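# Place a blue sponge flat on the shelf's top tier

## Task

Put one blue sponge on the upper tier of the shelf so it lies flat. The shelf must not be moved, and the sponges already on it must stay flat and separate from one another. At the end neither gripper may be in contact with any sponge.

## Robot and tools

Robot: two arms, left_arm and right_arm, each with a two-finger parallel gripper and a wrist camera. Bases in the scene frame: left_arm at (+0.028, +0.365, +0.044) m, right_arm at (+0.028, -0.352, +0.027) m, both turned almost not at all about z. A camera stand is fixed behind the arms.

Frames. Scene frame: origin at table-top height, halfway between the nominal bases; +x points out over the table, +z up, +y toward left_arm. Arm names do not match image sides. Each arm reports its hand position (metres) and quaternion (wxyz) in its own base frame, and its offsets also use its own base axes. Fixed cameras and the table use the scene frame. In the gripper's own axes, fingers point along +z and open and close along y. end_effector_position is the spot between the pads, roughly 1 cm short of the fingertips. Reported poses can be a few cm off, worse at long reach.

The 14-number row. Every motion command is a row of 14 numbers, each between -1 and 1: left_arm dx, dy, dz, rx, ry, rz, opening, then the same seven for right_arm. Both arms are always included. dx..rz are an offset, not a pose, measured from that arm's Hand target as it stood when the action or move began, along its base axes; rotation is a rotation vector about the Hand target position. Scale: 1.0 equals 0.6 m or 180 degrees. Translation longer than 1.0 gets shortened. Opening is absolute: +1 fully open (0.094 m), -1 closed. Six zeros for an arm re-send its current Hand target; a 0 in the opening slot is a real command (half open), so repeat the current opening to keep a gripper unchanged. Repeating a nonzero offset moves the arm further.

execute_actions(actions, cameras): actions is a list of actions; each action is a list of up to 15 rows at 1/30 s per step, all counted from the same start pose; a short action holds its last row. An empty list returns state plus images. cameras: names, ["all"], or []; an unknown name invalidates the call.

move(target, speed, blend, opening_speed, grip_force, blocking, cameras): drives each gripper in a straight line toward target, one 14-number row or a list of up to 15 rows, every row an offset from the same starting Hand targets. speed in m/s, 0.002 to 2.9, default 0.25 (turn rate limited to twice that in rad/s); one value or one per target. blend in m rounds corners in a list; 0 stops at each. opening_speed: rate of the commanded opening per second on the -1..1 scale, at least 0.2; use it to close gently on soft things. grip_force: newtons per pad, 10 to 50, per arm or one value; stays set; low values close slowly. blocking=false returns after about 0.5 s while the move continues. Moves cap at 10 s, do not avoid obstacles or the other arm, lag and overshoot more when fast, and should not sweep near an arm's own base. The result adds a move: line (done, off_target, moving, held, fault) and limits (paced = pose clipped, held = steps withheld). done means within 10 mm and 2 degrees.

wait(seconds 0 to 10, cameras): lets time pass holding commands. stop(cameras): brakes a running move. zoom_image(camera, region [x0,y0,x1,y1] pixels, at most 504 by 504) magnifies the newest image of cam_head_left, cam_head_right, cam_left_wrist or cam_right_wrist (all 896x504). read_manual(section) gives only licence text. finished_scene(scene) ends the scene irreversibly; call nothing after it in that reply.

Results: Hand target (last commanded pose after clipping; the next offsets count from it), end_effector_position and quaternion, Joint positions (last value is finger opening in m), Joint velocities (may be omitted when all are noise), joint torques (include gravity, noisy, joints 1-3 wrap at ±28 N m), grip_measured (opening on the -1..1 scale, reads up to ~2.5 mm wide when empty), Tool commands, motor temperatures, and, after actions, some step positions. The controller limits each step's orientation change to 40 degrees from the measured one; a gripper often rests a few cm short of its target from friction and weight, which is not evidence of contact; re-sending or adding the missing offset closes it.

Gripping: the fingers follow the commanded opening down to the pad force limit; past first touch force rises about 1 N per 0.001, then jumps to the limit. Sponges are soft, so close slowly and not far. To release, command an opening well above grip_measured.

Avoid: dropping or releasing moving objects, anything leaving the table, fast impacts, hard presses on the shelf or table, arm-to-arm contact (including one gripper closing on the other's fingers), and pushing against unreachable poses, which heats motors (MOTOR HOT at 75 °C, fold-and-idle fault at 90 °C, collapse at 100 °C). A blocked arm keeps pushing until commanded back past its gripper. Each reply's writing time lets the scene run on.

Each tool is called after "Emit:" as a command line: name --argument value for each argument, lists and objects as JSON in quotes; but a table of rows of numbers goes row by row, as --pt "numbers of a row", without its own name.

## Session

Emit:
execute_actions --actions '[]'

Scene clock: 0.00 s.
left_arm: end_effector_position=(+0.4057, +0.0233, +0.1009) grip_measured=+1.000 end_effector_quat_wxyz=(+0.592, -0.061, +0.803, -0.007) | right_arm: end_effector_position=(+0.4054, -0.0345, +0.1184) grip_measured=+1.000 end_effector_quat_wxyz=(+0.612, +0.054, +0.785, -0.084)
Joint positions: left_arm=[0.048 1.581 0.38 0.898 -0.015 -0.093 0.094] | right_arm=[0 1.563 0.378 0.94 0.199 -0.019 0.094]
Joint velocities: within noise
Joint torques (N m): no reading
Motor temperatures (°C): left_arm=[26 27 29 25 24 27 28] | right_arm=[28 29 27 27 27 28 28]
Heat: left arm: 29 °C; right arm: 29 °C.
Hand target: left_arm +0.4108, +0.0244, +0.1161; +0.610, -0.060, +0.791, -0.004 | right_arm +0.4098, -0.0359, +0.1341; +0.629, +0.060, +0.770, -0.083
Tool commands: left_gripper/opening=+1.0 right_gripper/opening=+1.0

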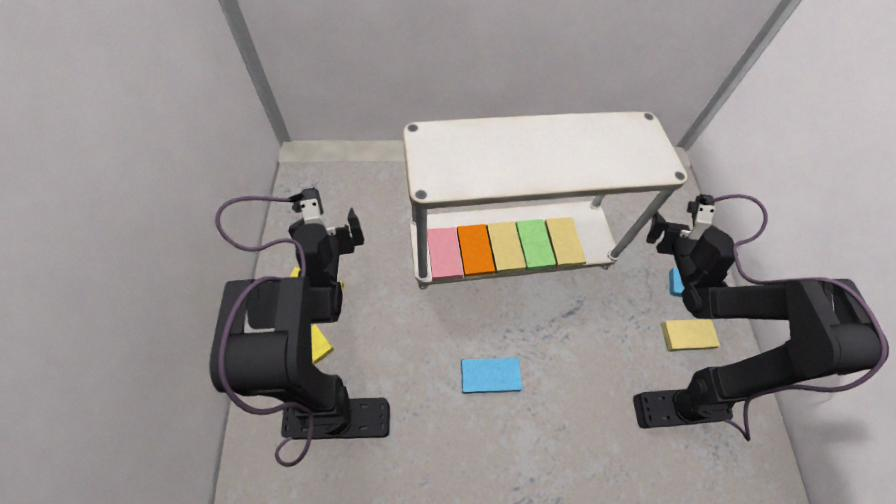

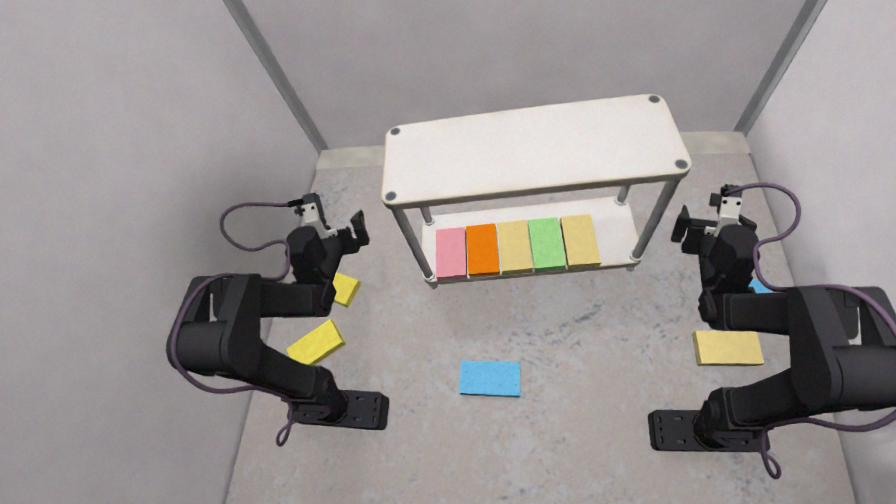

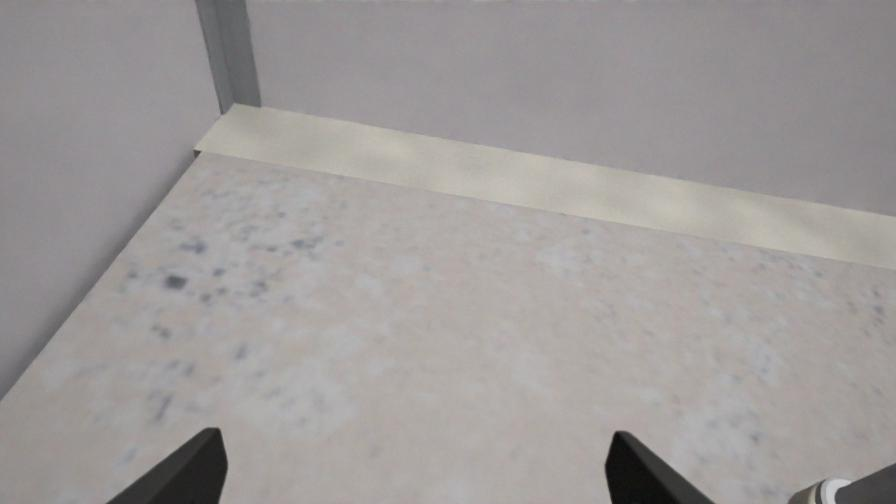

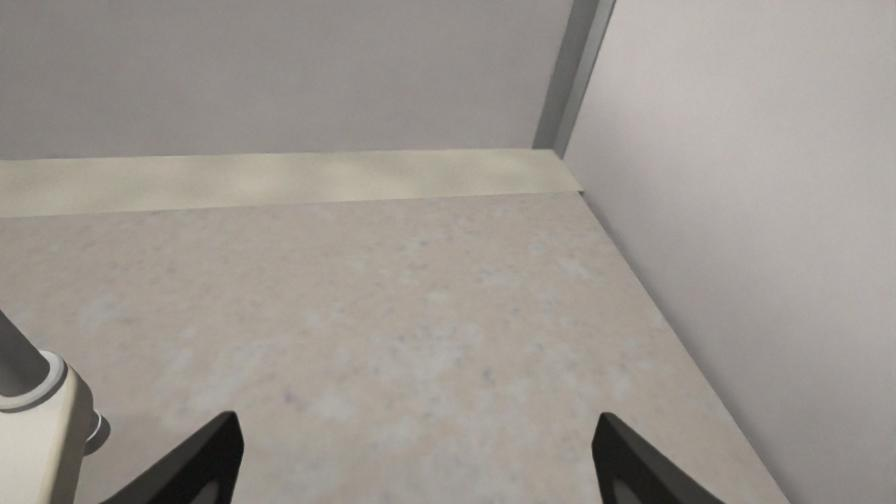

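Emit:
move --pt "-0.28 -0.08 0.03 0.074 0.06 -0.261 1 0 0 0 0 0 0 1" --pt "-0.5375 -0.457 0.0 0.1474 0.1201 -0.522 1 0 0 0 0 0 0 1" --blend '[0.05,0]' --cameras '["cam_head_left","cam_head_right","cam_left_wrist"]'

Scene clock: 7.43 s.
left_arm: end_effector_position=(+0.0755, -0.2303, +0.0890) grip_measured=+1.000 end_effector_quat_wxyz=(+0.221, +0.655, +0.673, -0.263) | right_arm: end_effector_position=(+0.4054, -0.0345, +0.1184) grip_measured=+1.000 end_effector_quat_wxyz=(+0.612, +0.054, +0.785, -0.084)
Joint positions: left_arm=[-0.944 0.892 0.499 -0.604 0.429 0.472 0.094] | right_arm=[0 1.563 0.378 0.94 0.199 -0.019 0.094]
Joint torques (N m): left_arm=[-0.4 -0.16 9.59 1.6 0.16 -0.09] | right_arm=[-0.1 -5.94 5.05 2.25 -0.01 0]
Heat: left arm: 30 °C; right arm: 30 °C.
Hand target: left_arm +0.0883, -0.2498, +0.1161; +0.270, +0.654, +0.653, -0.271 | right_arm +0.4098, -0.0359, +0.1341; +0.629, +0.060, +0.770, -0.083
Off the commanded pose: left_arm 0.036 m, 6 deg | right_arm 0.016 m, 3 deg.
move: off_target (left_arm, right_arm)
Images, in order (width x height): cam_head_left 896x504, cam_head_right 896x504, cam_left_wrist 896x504.

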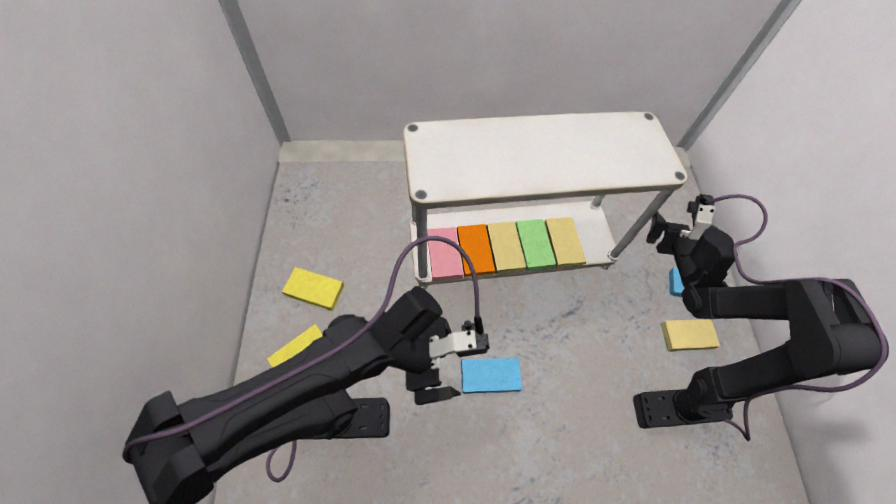

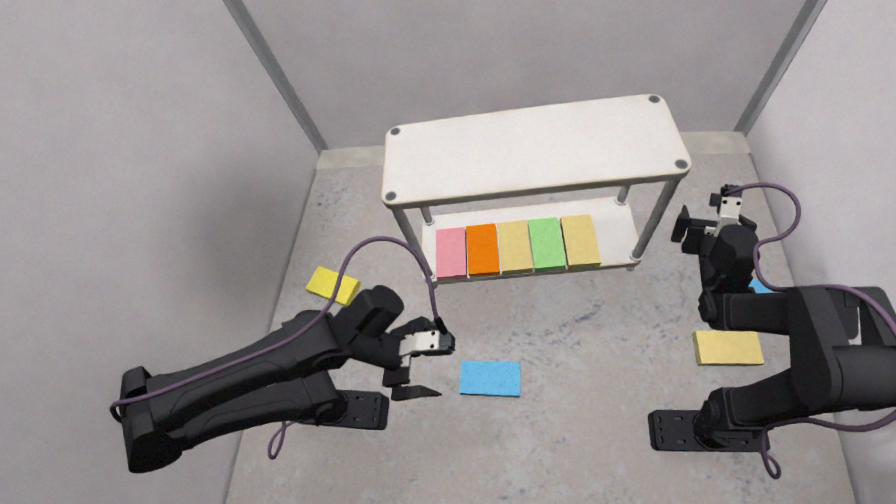

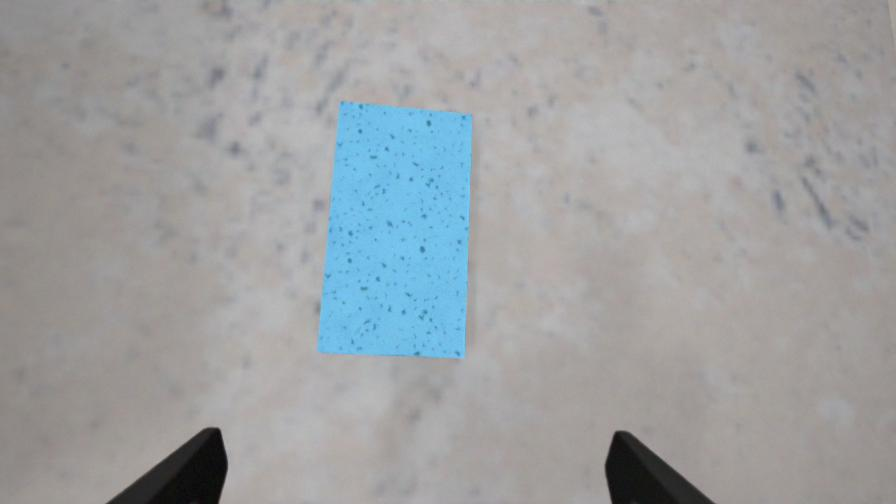

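Emit:
move --target '[0.011,-0.1165,-0.132,0,-0.019,0,1,0,0,0,0,0,0,1]' --cameras '["cam_left_wrist"]'

Scene clock: 10.67 s.
left_arm: end_effector_position=(+0.0962, -0.3138, +0.0336) grip_measured=+1.000 end_effector_quat_wxyz=(+0.274, +0.665, +0.651, -0.242) | right_arm: end_effector_position=(+0.4054, -0.0345, +0.1184) grip_measured=+1.000 end_effector_quat_wxyz=(+0.612, +0.054, +0.785, -0.084)
Joint positions: left_arm=[-1.136 1.379 0.458 0.061 0.258 0.36 0.094] | right_arm=[0 1.563 0.378 0.94 0.199 -0.019 0.094]
Joint torques (N m): left_arm=[-0.42 -2.66 3.64 1.82 0.05 -0.1] | right_arm=[-0.1 -5.96 5.05 2.25 -0.01 0]
Heat: left arm: 31 °C; right arm: 31 °C.
Hand target: left_arm +0.0949, -0.3197, +0.0369; +0.290, +0.662, +0.645, -0.251 | right_arm +0.4098, -0.0359, +0.1341; +0.629, +0.060, +0.770, -0.083
Off the commanded pose: left_arm 0.007 m, 2 deg | right_arm 0.016 m, 3 deg.
move: off_target (right_arm)
Images, in order (width x height): cam_left_wrist 896x504.

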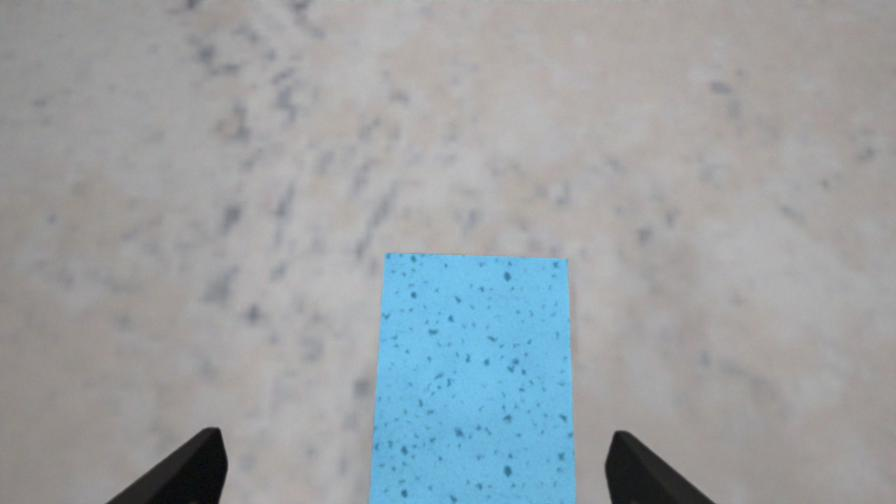

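Emit:
move --pt "-0.029 -0.007 -0.05 0 0 0 1 0 0 0 0 0 0 1" --pt "-0.029 -0.007 -0.094 0 0 0 1 0 0 0 0 0 0 1" --speed '[0.15,0.08]' --cameras '["cam_left_wrist","cam_head_left"]'

Scene clock: 13.40 s.
left_arm: end_effector_position=(+0.0787, -0.3179, -0.0246) grip_measured=+1.000 end_effector_quat_wxyz=(+0.272, +0.662, +0.655, -0.242) | right_arm: end_effector_position=(+0.4054, -0.0345, +0.1184) grip_measured=+1.000 end_effector_quat_wxyz=(+0.612, +0.054, +0.785, -0.084)
Joint positions: left_arm=[-1.222 1.65 0.341 0.461 0.2 0.285 0.094] | right_arm=[0 1.563 0.378 0.94 0.199 -0.019 0.094]
Joint torques (N m): left_arm=[-0.36 -3.28 2.44 1.87 0 -0.08] | right_arm=[-0.1 -5.96 5.05 2.25 -0.01 0]
Heat: left arm: 31 °C; right arm: 31 °C.
Hand target: left_arm +0.0775, -0.3239, -0.0195; +0.290, +0.662, +0.645, -0.251 | right_arm +0.4098, -0.0359, +0.1341; +0.629, +0.060, +0.770, -0.083
Off the commanded pose: left_arm 0.008 m, 3 deg | right_arm 0.016 m, 3 deg.
move: off_target (left_arm, right_arm)
Images, in order (width x height): cam_head_left 896x504, cam_left_wrist 896x504.

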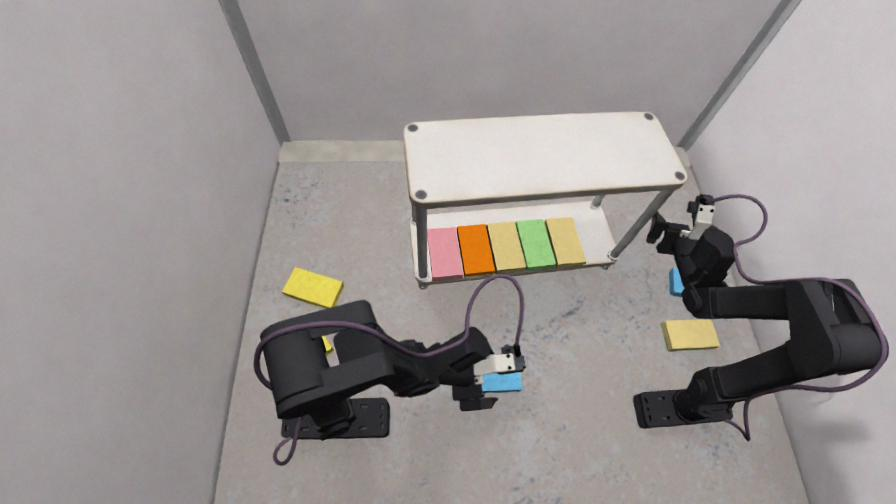

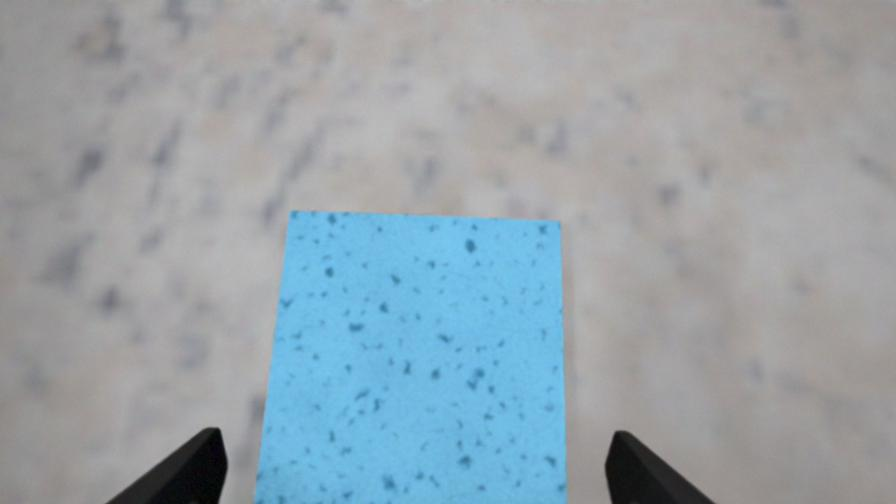

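Emit:
move --pt "0 0 0 0 0 0 0.15 0 0 0 0 0 0 1" --pt "0 0 0.13 0 0 0 0.15 0 0 0 0 0 0 1" --opening_speed 0.8 --speed 0.15 --cameras '["cam_left_wrist","cam_head_left"]'

Scene clock: 16.87 s.
left_arm: end_effector_position=(+0.0767, -0.3126, +0.0405) grip_measured=+0.347 end_effector_quat_wxyz=(+0.278, +0.664, +0.650, -0.244) | right_arm: end_effector_position=(+0.4054, -0.0345, +0.1184) grip_measured=+1.000 end_effector_quat_wxyz=(+0.612, +0.054, +0.785, -0.084)
Joint positions: left_arm=[-1.222 1.308 0.432 0.041 0.2 0.292 0.063] | right_arm=[0 1.563 0.378 0.94 0.199 -0.019 0.094]
Joint torques (N m): left_arm=[-0.42 -3.43 8.62 1.07 0 -0.05] | right_arm=[-0.09 -5.96 5.05 2.26 -0.01 0]
Motor temperatures (°C): left_arm=[26 27 31 27 24 27 28] | right_arm=[28 30 27 32 27 28 28]
Heat: left arm: 31 °C; right arm: 32 °C.
Hand target: left_arm +0.0775, -0.3239, +0.0585; +0.290, +0.662, +0.645, -0.251 | right_arm +0.4098, -0.0359, +0.1341; +0.629, +0.060, +0.770, -0.083
Off the commanded pose: left_arm 0.021 m, 2 deg | right_arm 0.016 m, 3 deg.
move: off_target (left_arm, right_arm)
Images, in order (width x height): cam_head_left 896x504, cam_left_wrist 896x504.

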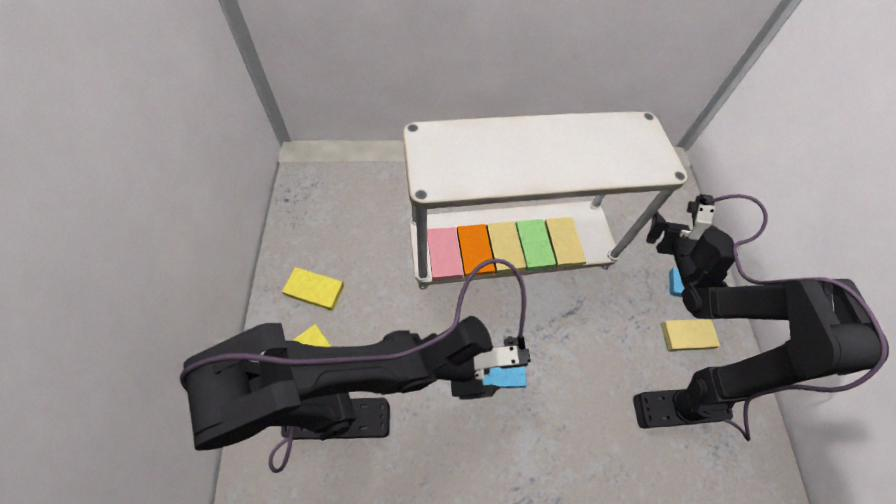

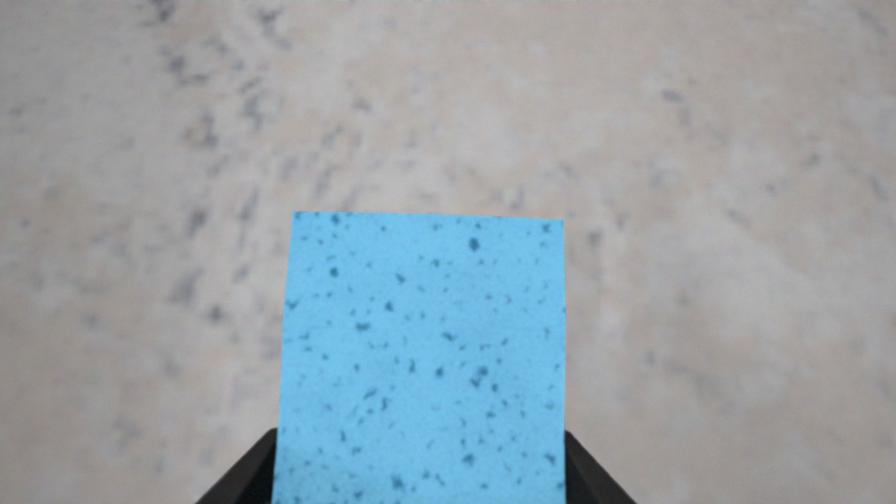

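Emit:
move --pt "0.17 0.15 0.6 -0.0252 -0.003 0.166 0.15 0 0 0 0 0 0 1" --pt "0.5 0.142 0.6 -0.0503 -0.006 0.331 0.15 0 0 0 0 0 0 1" --blend '[0.05,0]' --cameras '["cam_left_wrist","cam_head_left","cam_head_right"]'

Scene clock: 21.77 s.
left_arm: end_effector_position=(+0.3755, -0.2419, +0.4042) grip_measured=+0.347 end_effector_quat_wxyz=(+0.413, +0.244, +0.870, -0.116) | right_arm: end_effector_position=(+0.4054, -0.0345, +0.1184) grip_measured=+1.000 end_effector_quat_wxyz=(+0.612, +0.054, +0.785, -0.084)
Joint positions: left_arm=[-0.587 1.819 2.421 -1.288 -0.03 -0.025 0.063] | right_arm=[0 1.563 0.378 0.94 0.199 -0.019 0.094]
Joint velocities: left_arm=[-0.046 0.017 -0.007 0.037 -0.066 -0.022 -0.001] | right_arm=[within noise]
Joint torques (N m): left_arm=[0.49 -5.41 7.57 1.51 -0.14 -0.07] | right_arm=[-0.09 -5.96 5.05 2.25 -0.01 0]
Heat: left arm: 31 °C; right arm: 33 °C.
Hand target: left_arm +0.3775, -0.2387, +0.4185; +0.431, +0.233, +0.864, -0.116 | right_arm +0.4098, -0.0359, +0.1341; +0.629, +0.060, +0.770, -0.083
Off the commanded pose: left_arm 0.015 m, 3 deg | right_arm 0.016 m, 3 deg.
move: off_target (left_arm, right_arm)
Images, in order (width x height): cam_head_left 896x504, cam_head_right 896x504, cam_left_wrist 896x504.

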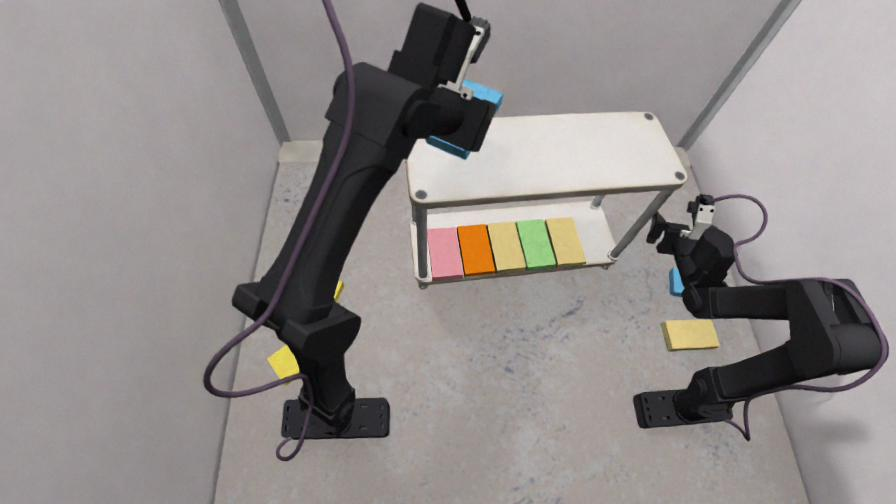

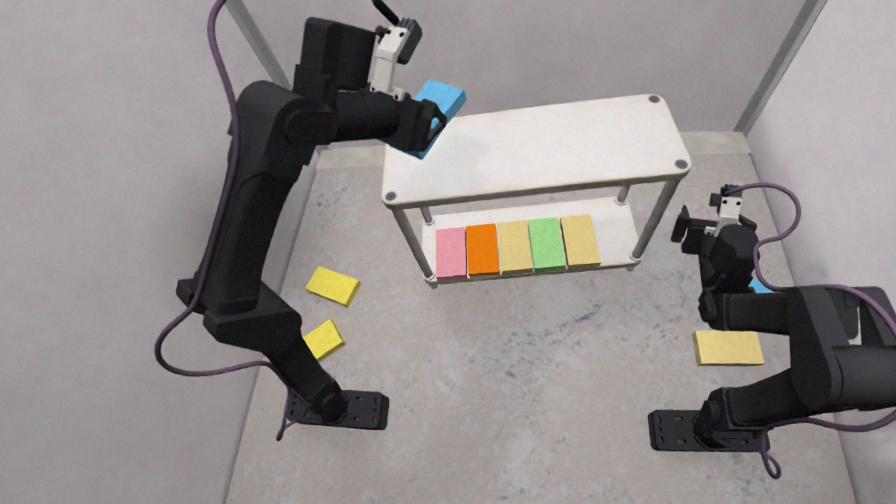

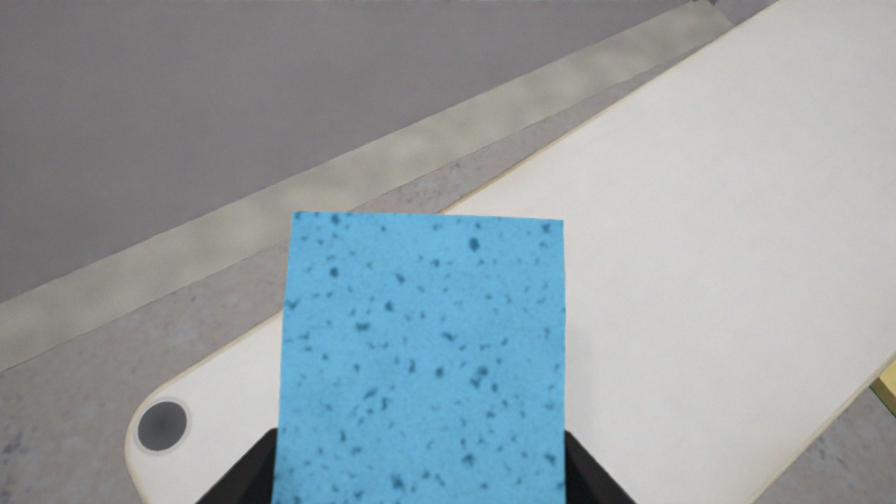

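Emit:
move --target '[-0.008,-0.03,-0.1,0.023,0.038,0,0.15,0,0,0,0,0,0,1]' --speed 0.12 --cameras '["cam_left_wrist","cam_head_left","cam_head_right"]'

Scene clock: 24.20 s.
left_arm: end_effector_position=(+0.3690, -0.2523, +0.3504) grip_measured=+0.347 end_effector_quat_wxyz=(+0.348, +0.247, +0.899, -0.096) | right_arm: end_effector_position=(+0.4054, -0.0345, +0.1184) grip_measured=+1.000 end_effector_quat_wxyz=(+0.612, +0.054, +0.785, -0.084)
Joint positions: left_arm=[-0.627 1.819 2.273 -1.288 -0.061 -0.067 0.063] | right_arm=[0 1.563 0.378 0.94 0.199 -0.019 0.094]
Joint torques (N m): left_arm=[-0.34 -6.91 3.64 1.78 -0.17 -0.09] | right_arm=[-0.1 -5.96 5.05 2.25 -0.01 0]
Heat: left arm: 31 °C; right arm: 34 °C.
Hand target: left_arm +0.3727, -0.2567, +0.3585; +0.370, +0.241, +0.892, -0.098 | right_arm +0.4098, -0.0359, +0.1341; +0.629, +0.060, +0.770, -0.083
Off the commanded pose: left_arm 0.010 m, 3 deg | right_arm 0.016 m, 3 deg.
move: off_target (left_arm, right_arm)
Images, in order (width x height): cam_head_left 896x504, cam_head_right 896x504, cam_left_wrist 896x504.

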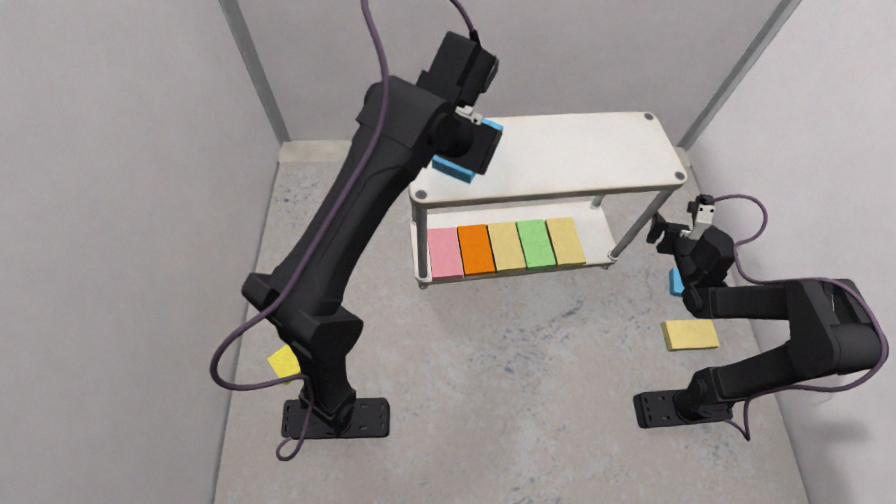

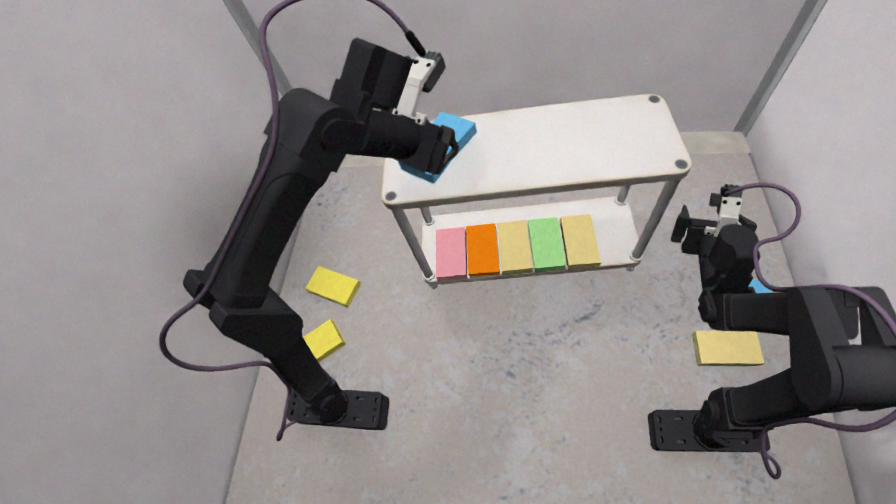

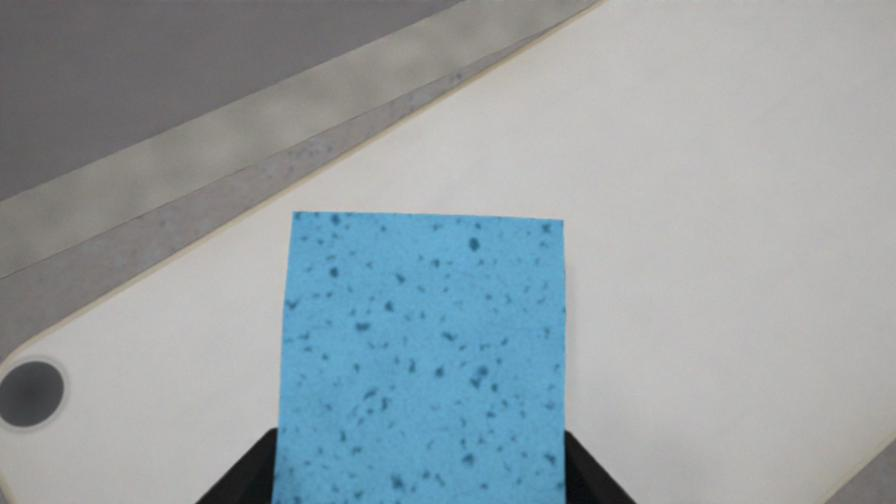

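Emit:
move --pt "0.037 0.002 -0.003 0 0 0 0.15 0 0 0 0 0 0 1" --pt "0.037 0.002 -0.018 0 0 0 0.15 0 0 0 0 0 0 1" --speed '[0.12,0.03]' --cameras '["cam_left_wrist","cam_head_left","cam_head_right"]'

Scene clock: 26.57 s.
left_arm: end_effector_position=(+0.3898, -0.2560, +0.3337) grip_measured=+0.347 end_effector_quat_wxyz=(+0.342, +0.248, +0.902, -0.088) | right_arm: end_effector_position=(+0.4054, -0.0345, +0.1184) grip_measured=+1.000 end_effector_quat_wxyz=(+0.612, +0.054, +0.785, -0.084)
Joint positions: left_arm=[-0.605 1.877 2.282 -1.256 -0.056 -0.048 0.063] | right_arm=[0 1.563 0.378 0.94 0.199 -0.019 0.094]
Joint torques (N m): left_arm=[0.44 -8.55 3.4 1.83 0.06 0.03] | right_arm=[-0.1 -5.96 5.04 2.26 -0.02 0]
Heat: left arm: 31 °C; right arm: 34 °C.
Hand target: left_arm +0.3949, -0.2555, +0.3477; +0.370, +0.241, +0.892, -0.098 | right_arm +0.4098, -0.0359, +0.1341; +0.629, +0.060, +0.770, -0.083
Off the commanded pose: left_arm 0.015 m, 4 deg | right_arm 0.016 m, 3 deg.
move: off_target (left_arm, right_arm)
Images, in order (width x height): cam_head_left 896x504, cam_head_right 896x504, cam_left_wrist 896x504.

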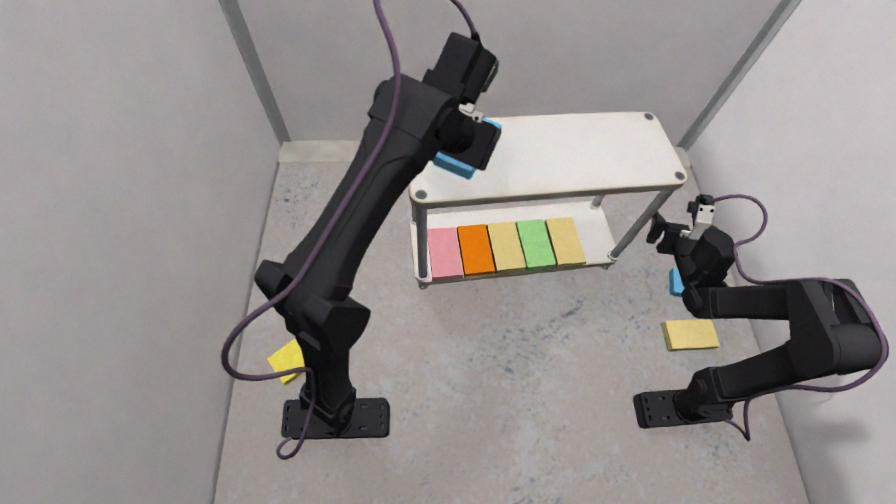

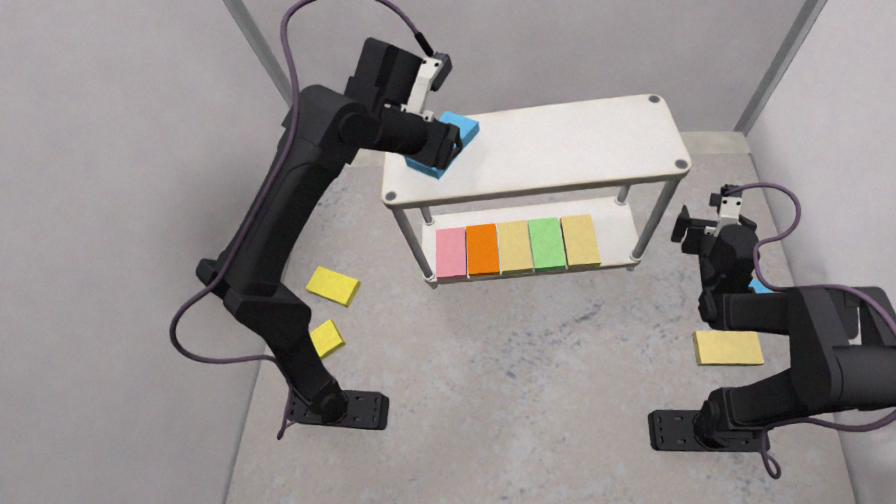

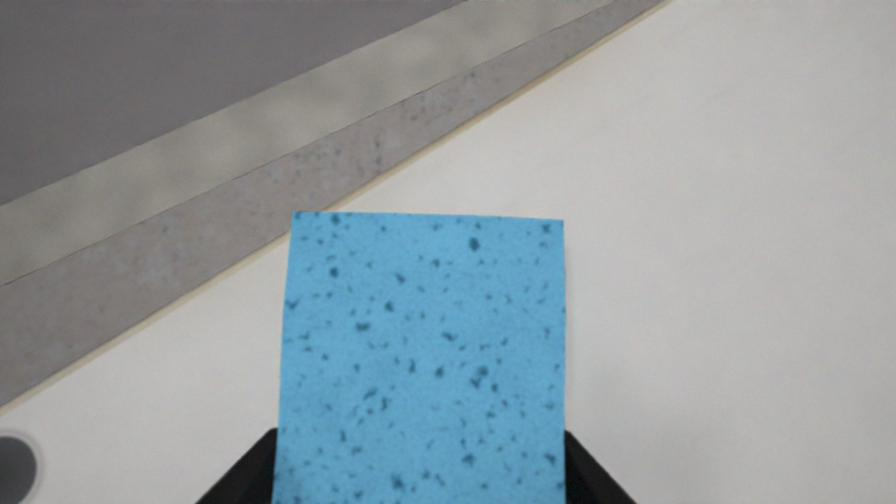

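Emit:
move --target '[-0.01,0,-0.025,0,0,0,0.15,0,0,0,0,0,0,1]' --speed 0.04 --cameras '["cam_left_wrist","cam_head_left","cam_head_right"]'

Scene clock: 29.67 s.
left_arm: end_effector_position=(+0.3942, -0.2567, +0.3320) grip_measured=+0.347 end_effector_quat_wxyz=(+0.370, +0.242, +0.892, -0.092) | right_arm: end_effector_position=(+0.4054, -0.0345, +0.1184) grip_measured=+1.000 end_effector_quat_wxyz=(+0.612, +0.054, +0.785, -0.084)
Joint positions: left_arm=[-0.605 1.802 2.122 -1.11 -0.067 -0.047 0.063] | right_arm=[0 1.563 0.378 0.94 0.199 -0.019 0.094]
Joint torques (N m): left_arm=[-0.32 -8.02 3.02 1.47 0.01 -0.05] | right_arm=[-0.09 -5.97 5.05 2.26 -0.01 0]
Heat: left arm: 31 °C; right arm: 34 °C.
Hand target: left_arm +0.3889, -0.2555, +0.3327; +0.370, +0.241, +0.892, -0.098 | right_arm +0.4098, -0.0359, +0.1341; +0.629, +0.060, +0.770, -0.083
Off the commanded pose: left_arm 0.005 m, 1 deg | right_arm 0.016 m, 3 deg.
move: off_target (right_arm)
Images, in order (width x height): cam_head_left 896x504, cam_head_right 896x504, cam_left_wrist 896x504.

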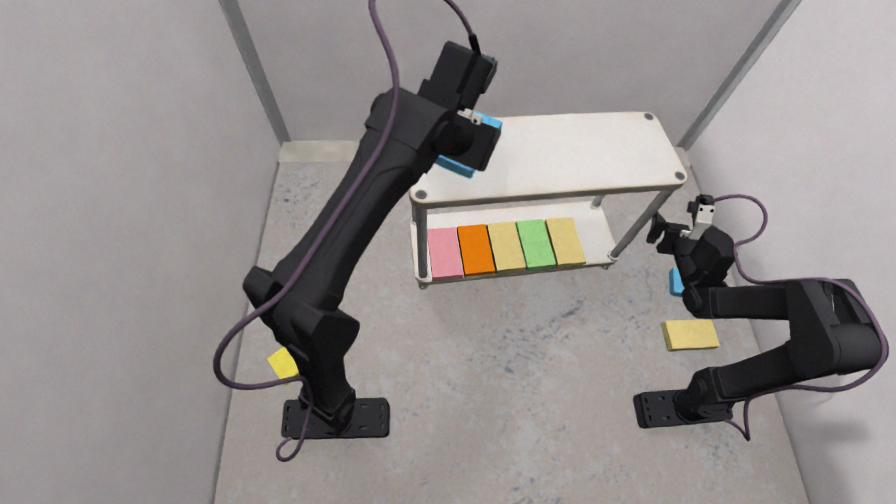

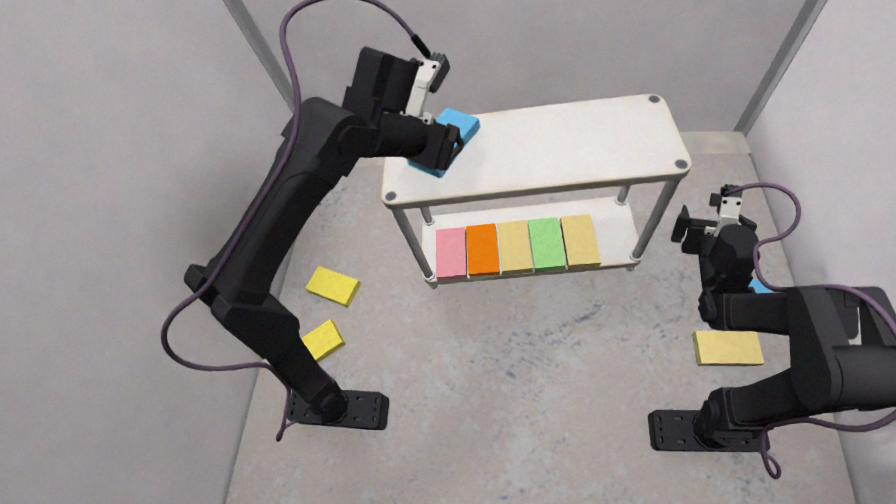

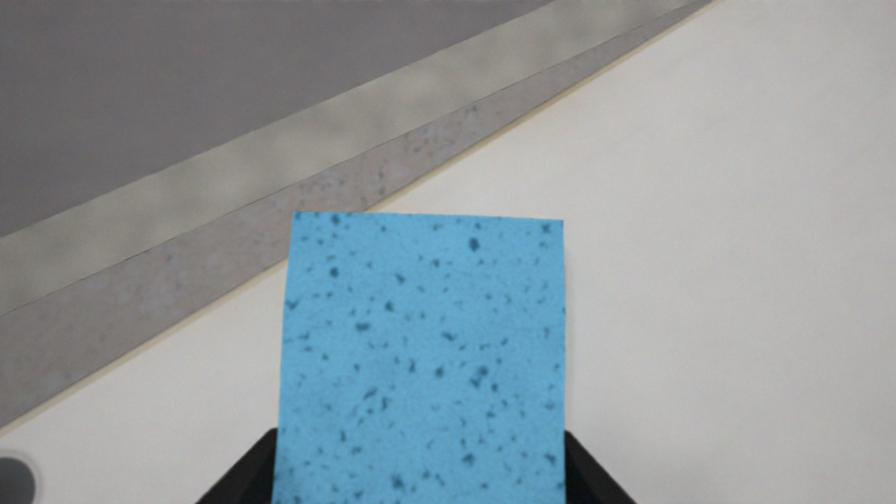

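Emit:
move --pt "-0.03 0 0.01 0 0 0 0.15 0 0 0 0 0 0 1" --pt "-0.03 0 -0.02 0 0 0 0.15 0 0 0 0 0 0 1" --speed 0.05 --cameras '["cam_left_wrist","cam_head_left","cam_head_right"]'

Scene clock: 31.57 s.
left_arm: end_effector_position=(+0.3811, -0.2554, +0.3339) grip_measured=+0.347 end_effector_quat_wxyz=(+0.391, +0.240, +0.883, -0.099) | right_arm: end_effector_position=(+0.4054, -0.0345, +0.1184) grip_measured=+1.000 end_effector_quat_wxyz=(+0.612, +0.054, +0.785, -0.084)
Joint positions: left_arm=[-0.625 1.701 1.969 -1.012 -0.082 -0.059 0.063] | right_arm=[0 1.563 0.378 0.94 0.199 -0.019 0.094]
Joint torques (N m): left_arm=[-0.46 -6.65 2.76 1.23 -0.09 -0.16] | right_arm=[-0.09 -5.96 5.05 2.25 -0.01 0]
Heat: left arm: 31 °C; right arm: 35 °C.
Hand target: left_arm +0.3709, -0.2555, +0.3207; +0.370, +0.241, +0.892, -0.098 | right_arm +0.4098, -0.0359, +0.1341; +0.629, +0.060, +0.770, -0.083
Off the commanded pose: left_arm 0.017 m, 3 deg | right_arm 0.016 m, 3 deg.
move: off_target (left_arm, right_arm)
Images, in order (width x height): cam_head_left 896x504, cam_head_right 896x504, cam_left_wrist 896x504.

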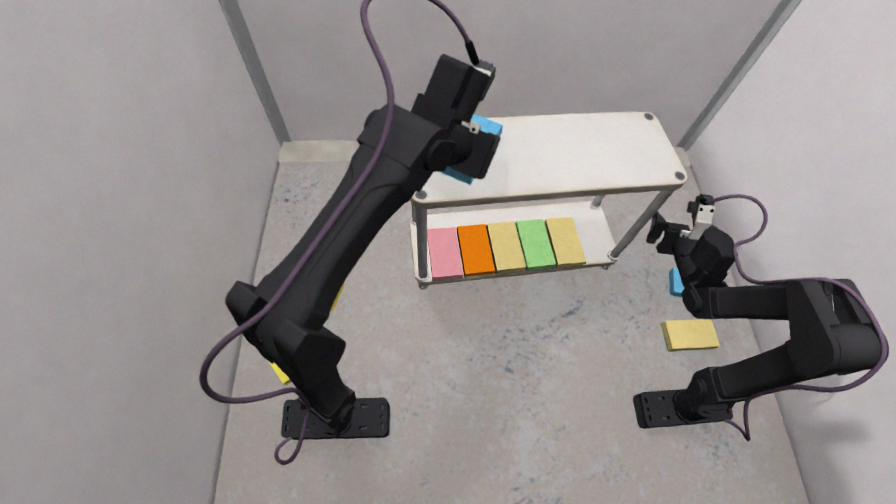

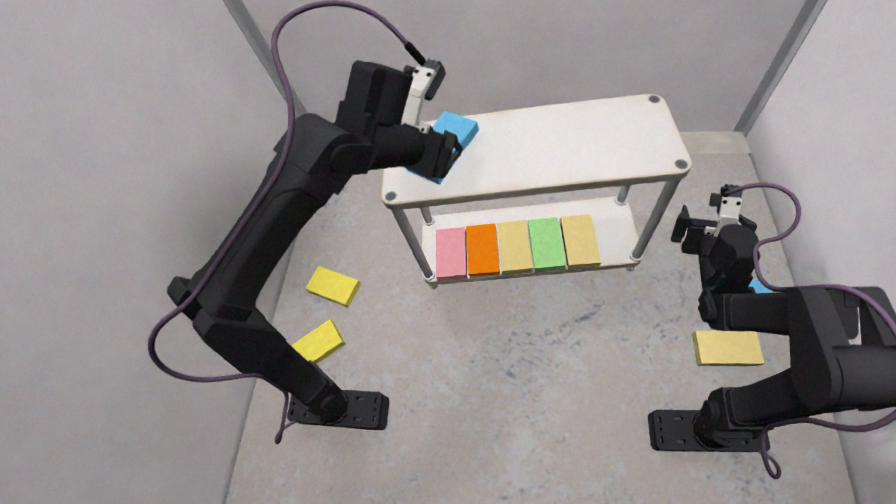

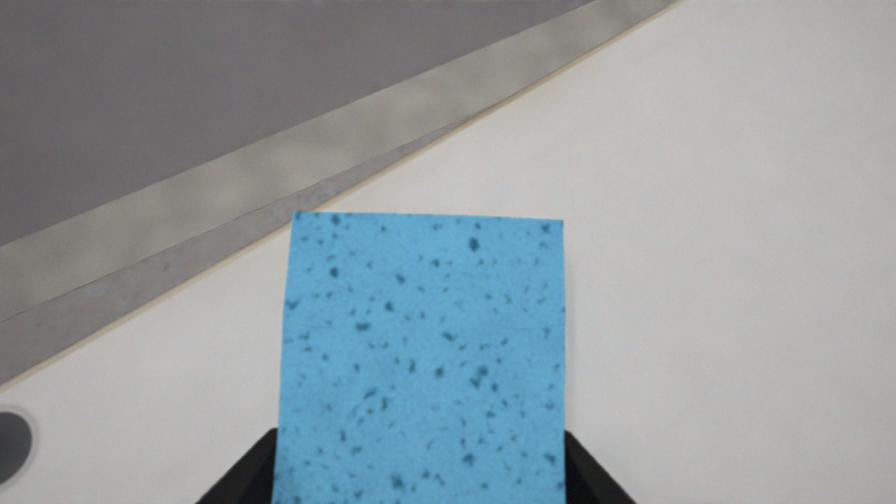

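Emit:
move --target '[0.02,0,0.018,0.023,0.038,0,0.15,0,0,0,0,0,0,1]' --speed 0.05 --cameras '["cam_left_wrist","cam_head_right"]'

Scene clock: 34.17 s.
left_arm: end_effector_position=(+0.3876, -0.2618, +0.3329) grip_measured=+0.347 end_effector_quat_wxyz=(+0.326, +0.251, +0.908, -0.079) | right_arm: end_effector_position=(+0.4054, -0.0345, +0.1184) grip_measured=+1.000 end_effector_quat_wxyz=(+0.612, +0.054, +0.785, -0.084)
Joint positions: left_arm=[-0.625 1.954 2.421 -1.358 -0.075 -0.059 0.063] | right_arm=[0 1.563 0.378 0.94 0.199 -0.019 0.094]
Joint torques (N m): left_arm=[0.44 -6.24 7.38 0.77 0.11 -0.05] | right_arm=[-0.1 -5.97 5.05 2.25 -0.01 0.01]
Heat: left arm: 31 °C; right arm: 35 °C.
Hand target: left_arm +0.3829, -0.2555, +0.3315; +0.307, +0.248, +0.915, -0.080 | right_arm +0.4098, -0.0359, +0.1341; +0.629, +0.060, +0.770, -0.083
Off the commanded pose: left_arm 0.008 m, 2 deg | right_arm 0.016 m, 3 deg.
move: off_target (right_arm)
Images, in order (width x height): cam_head_right 896x504, cam_left_wrist 896x504.

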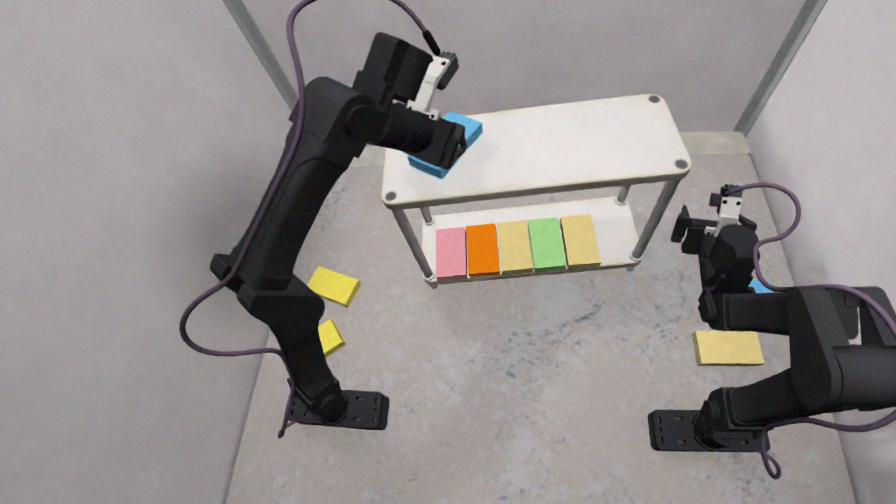

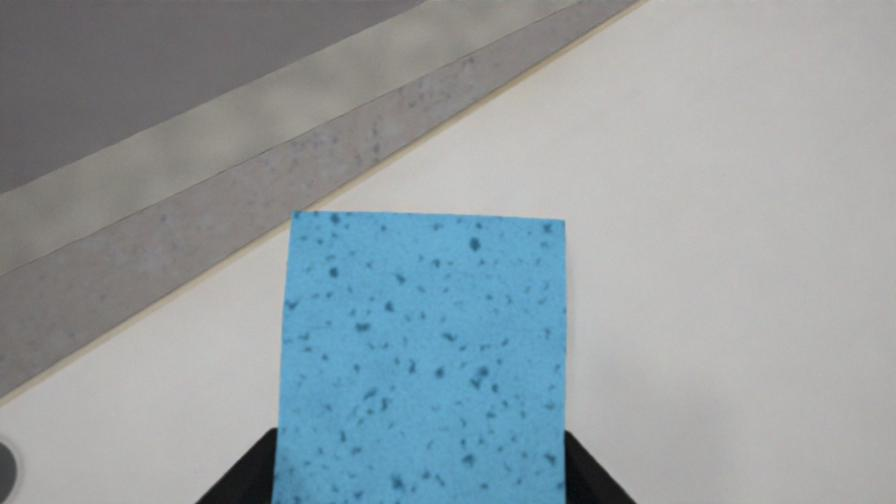

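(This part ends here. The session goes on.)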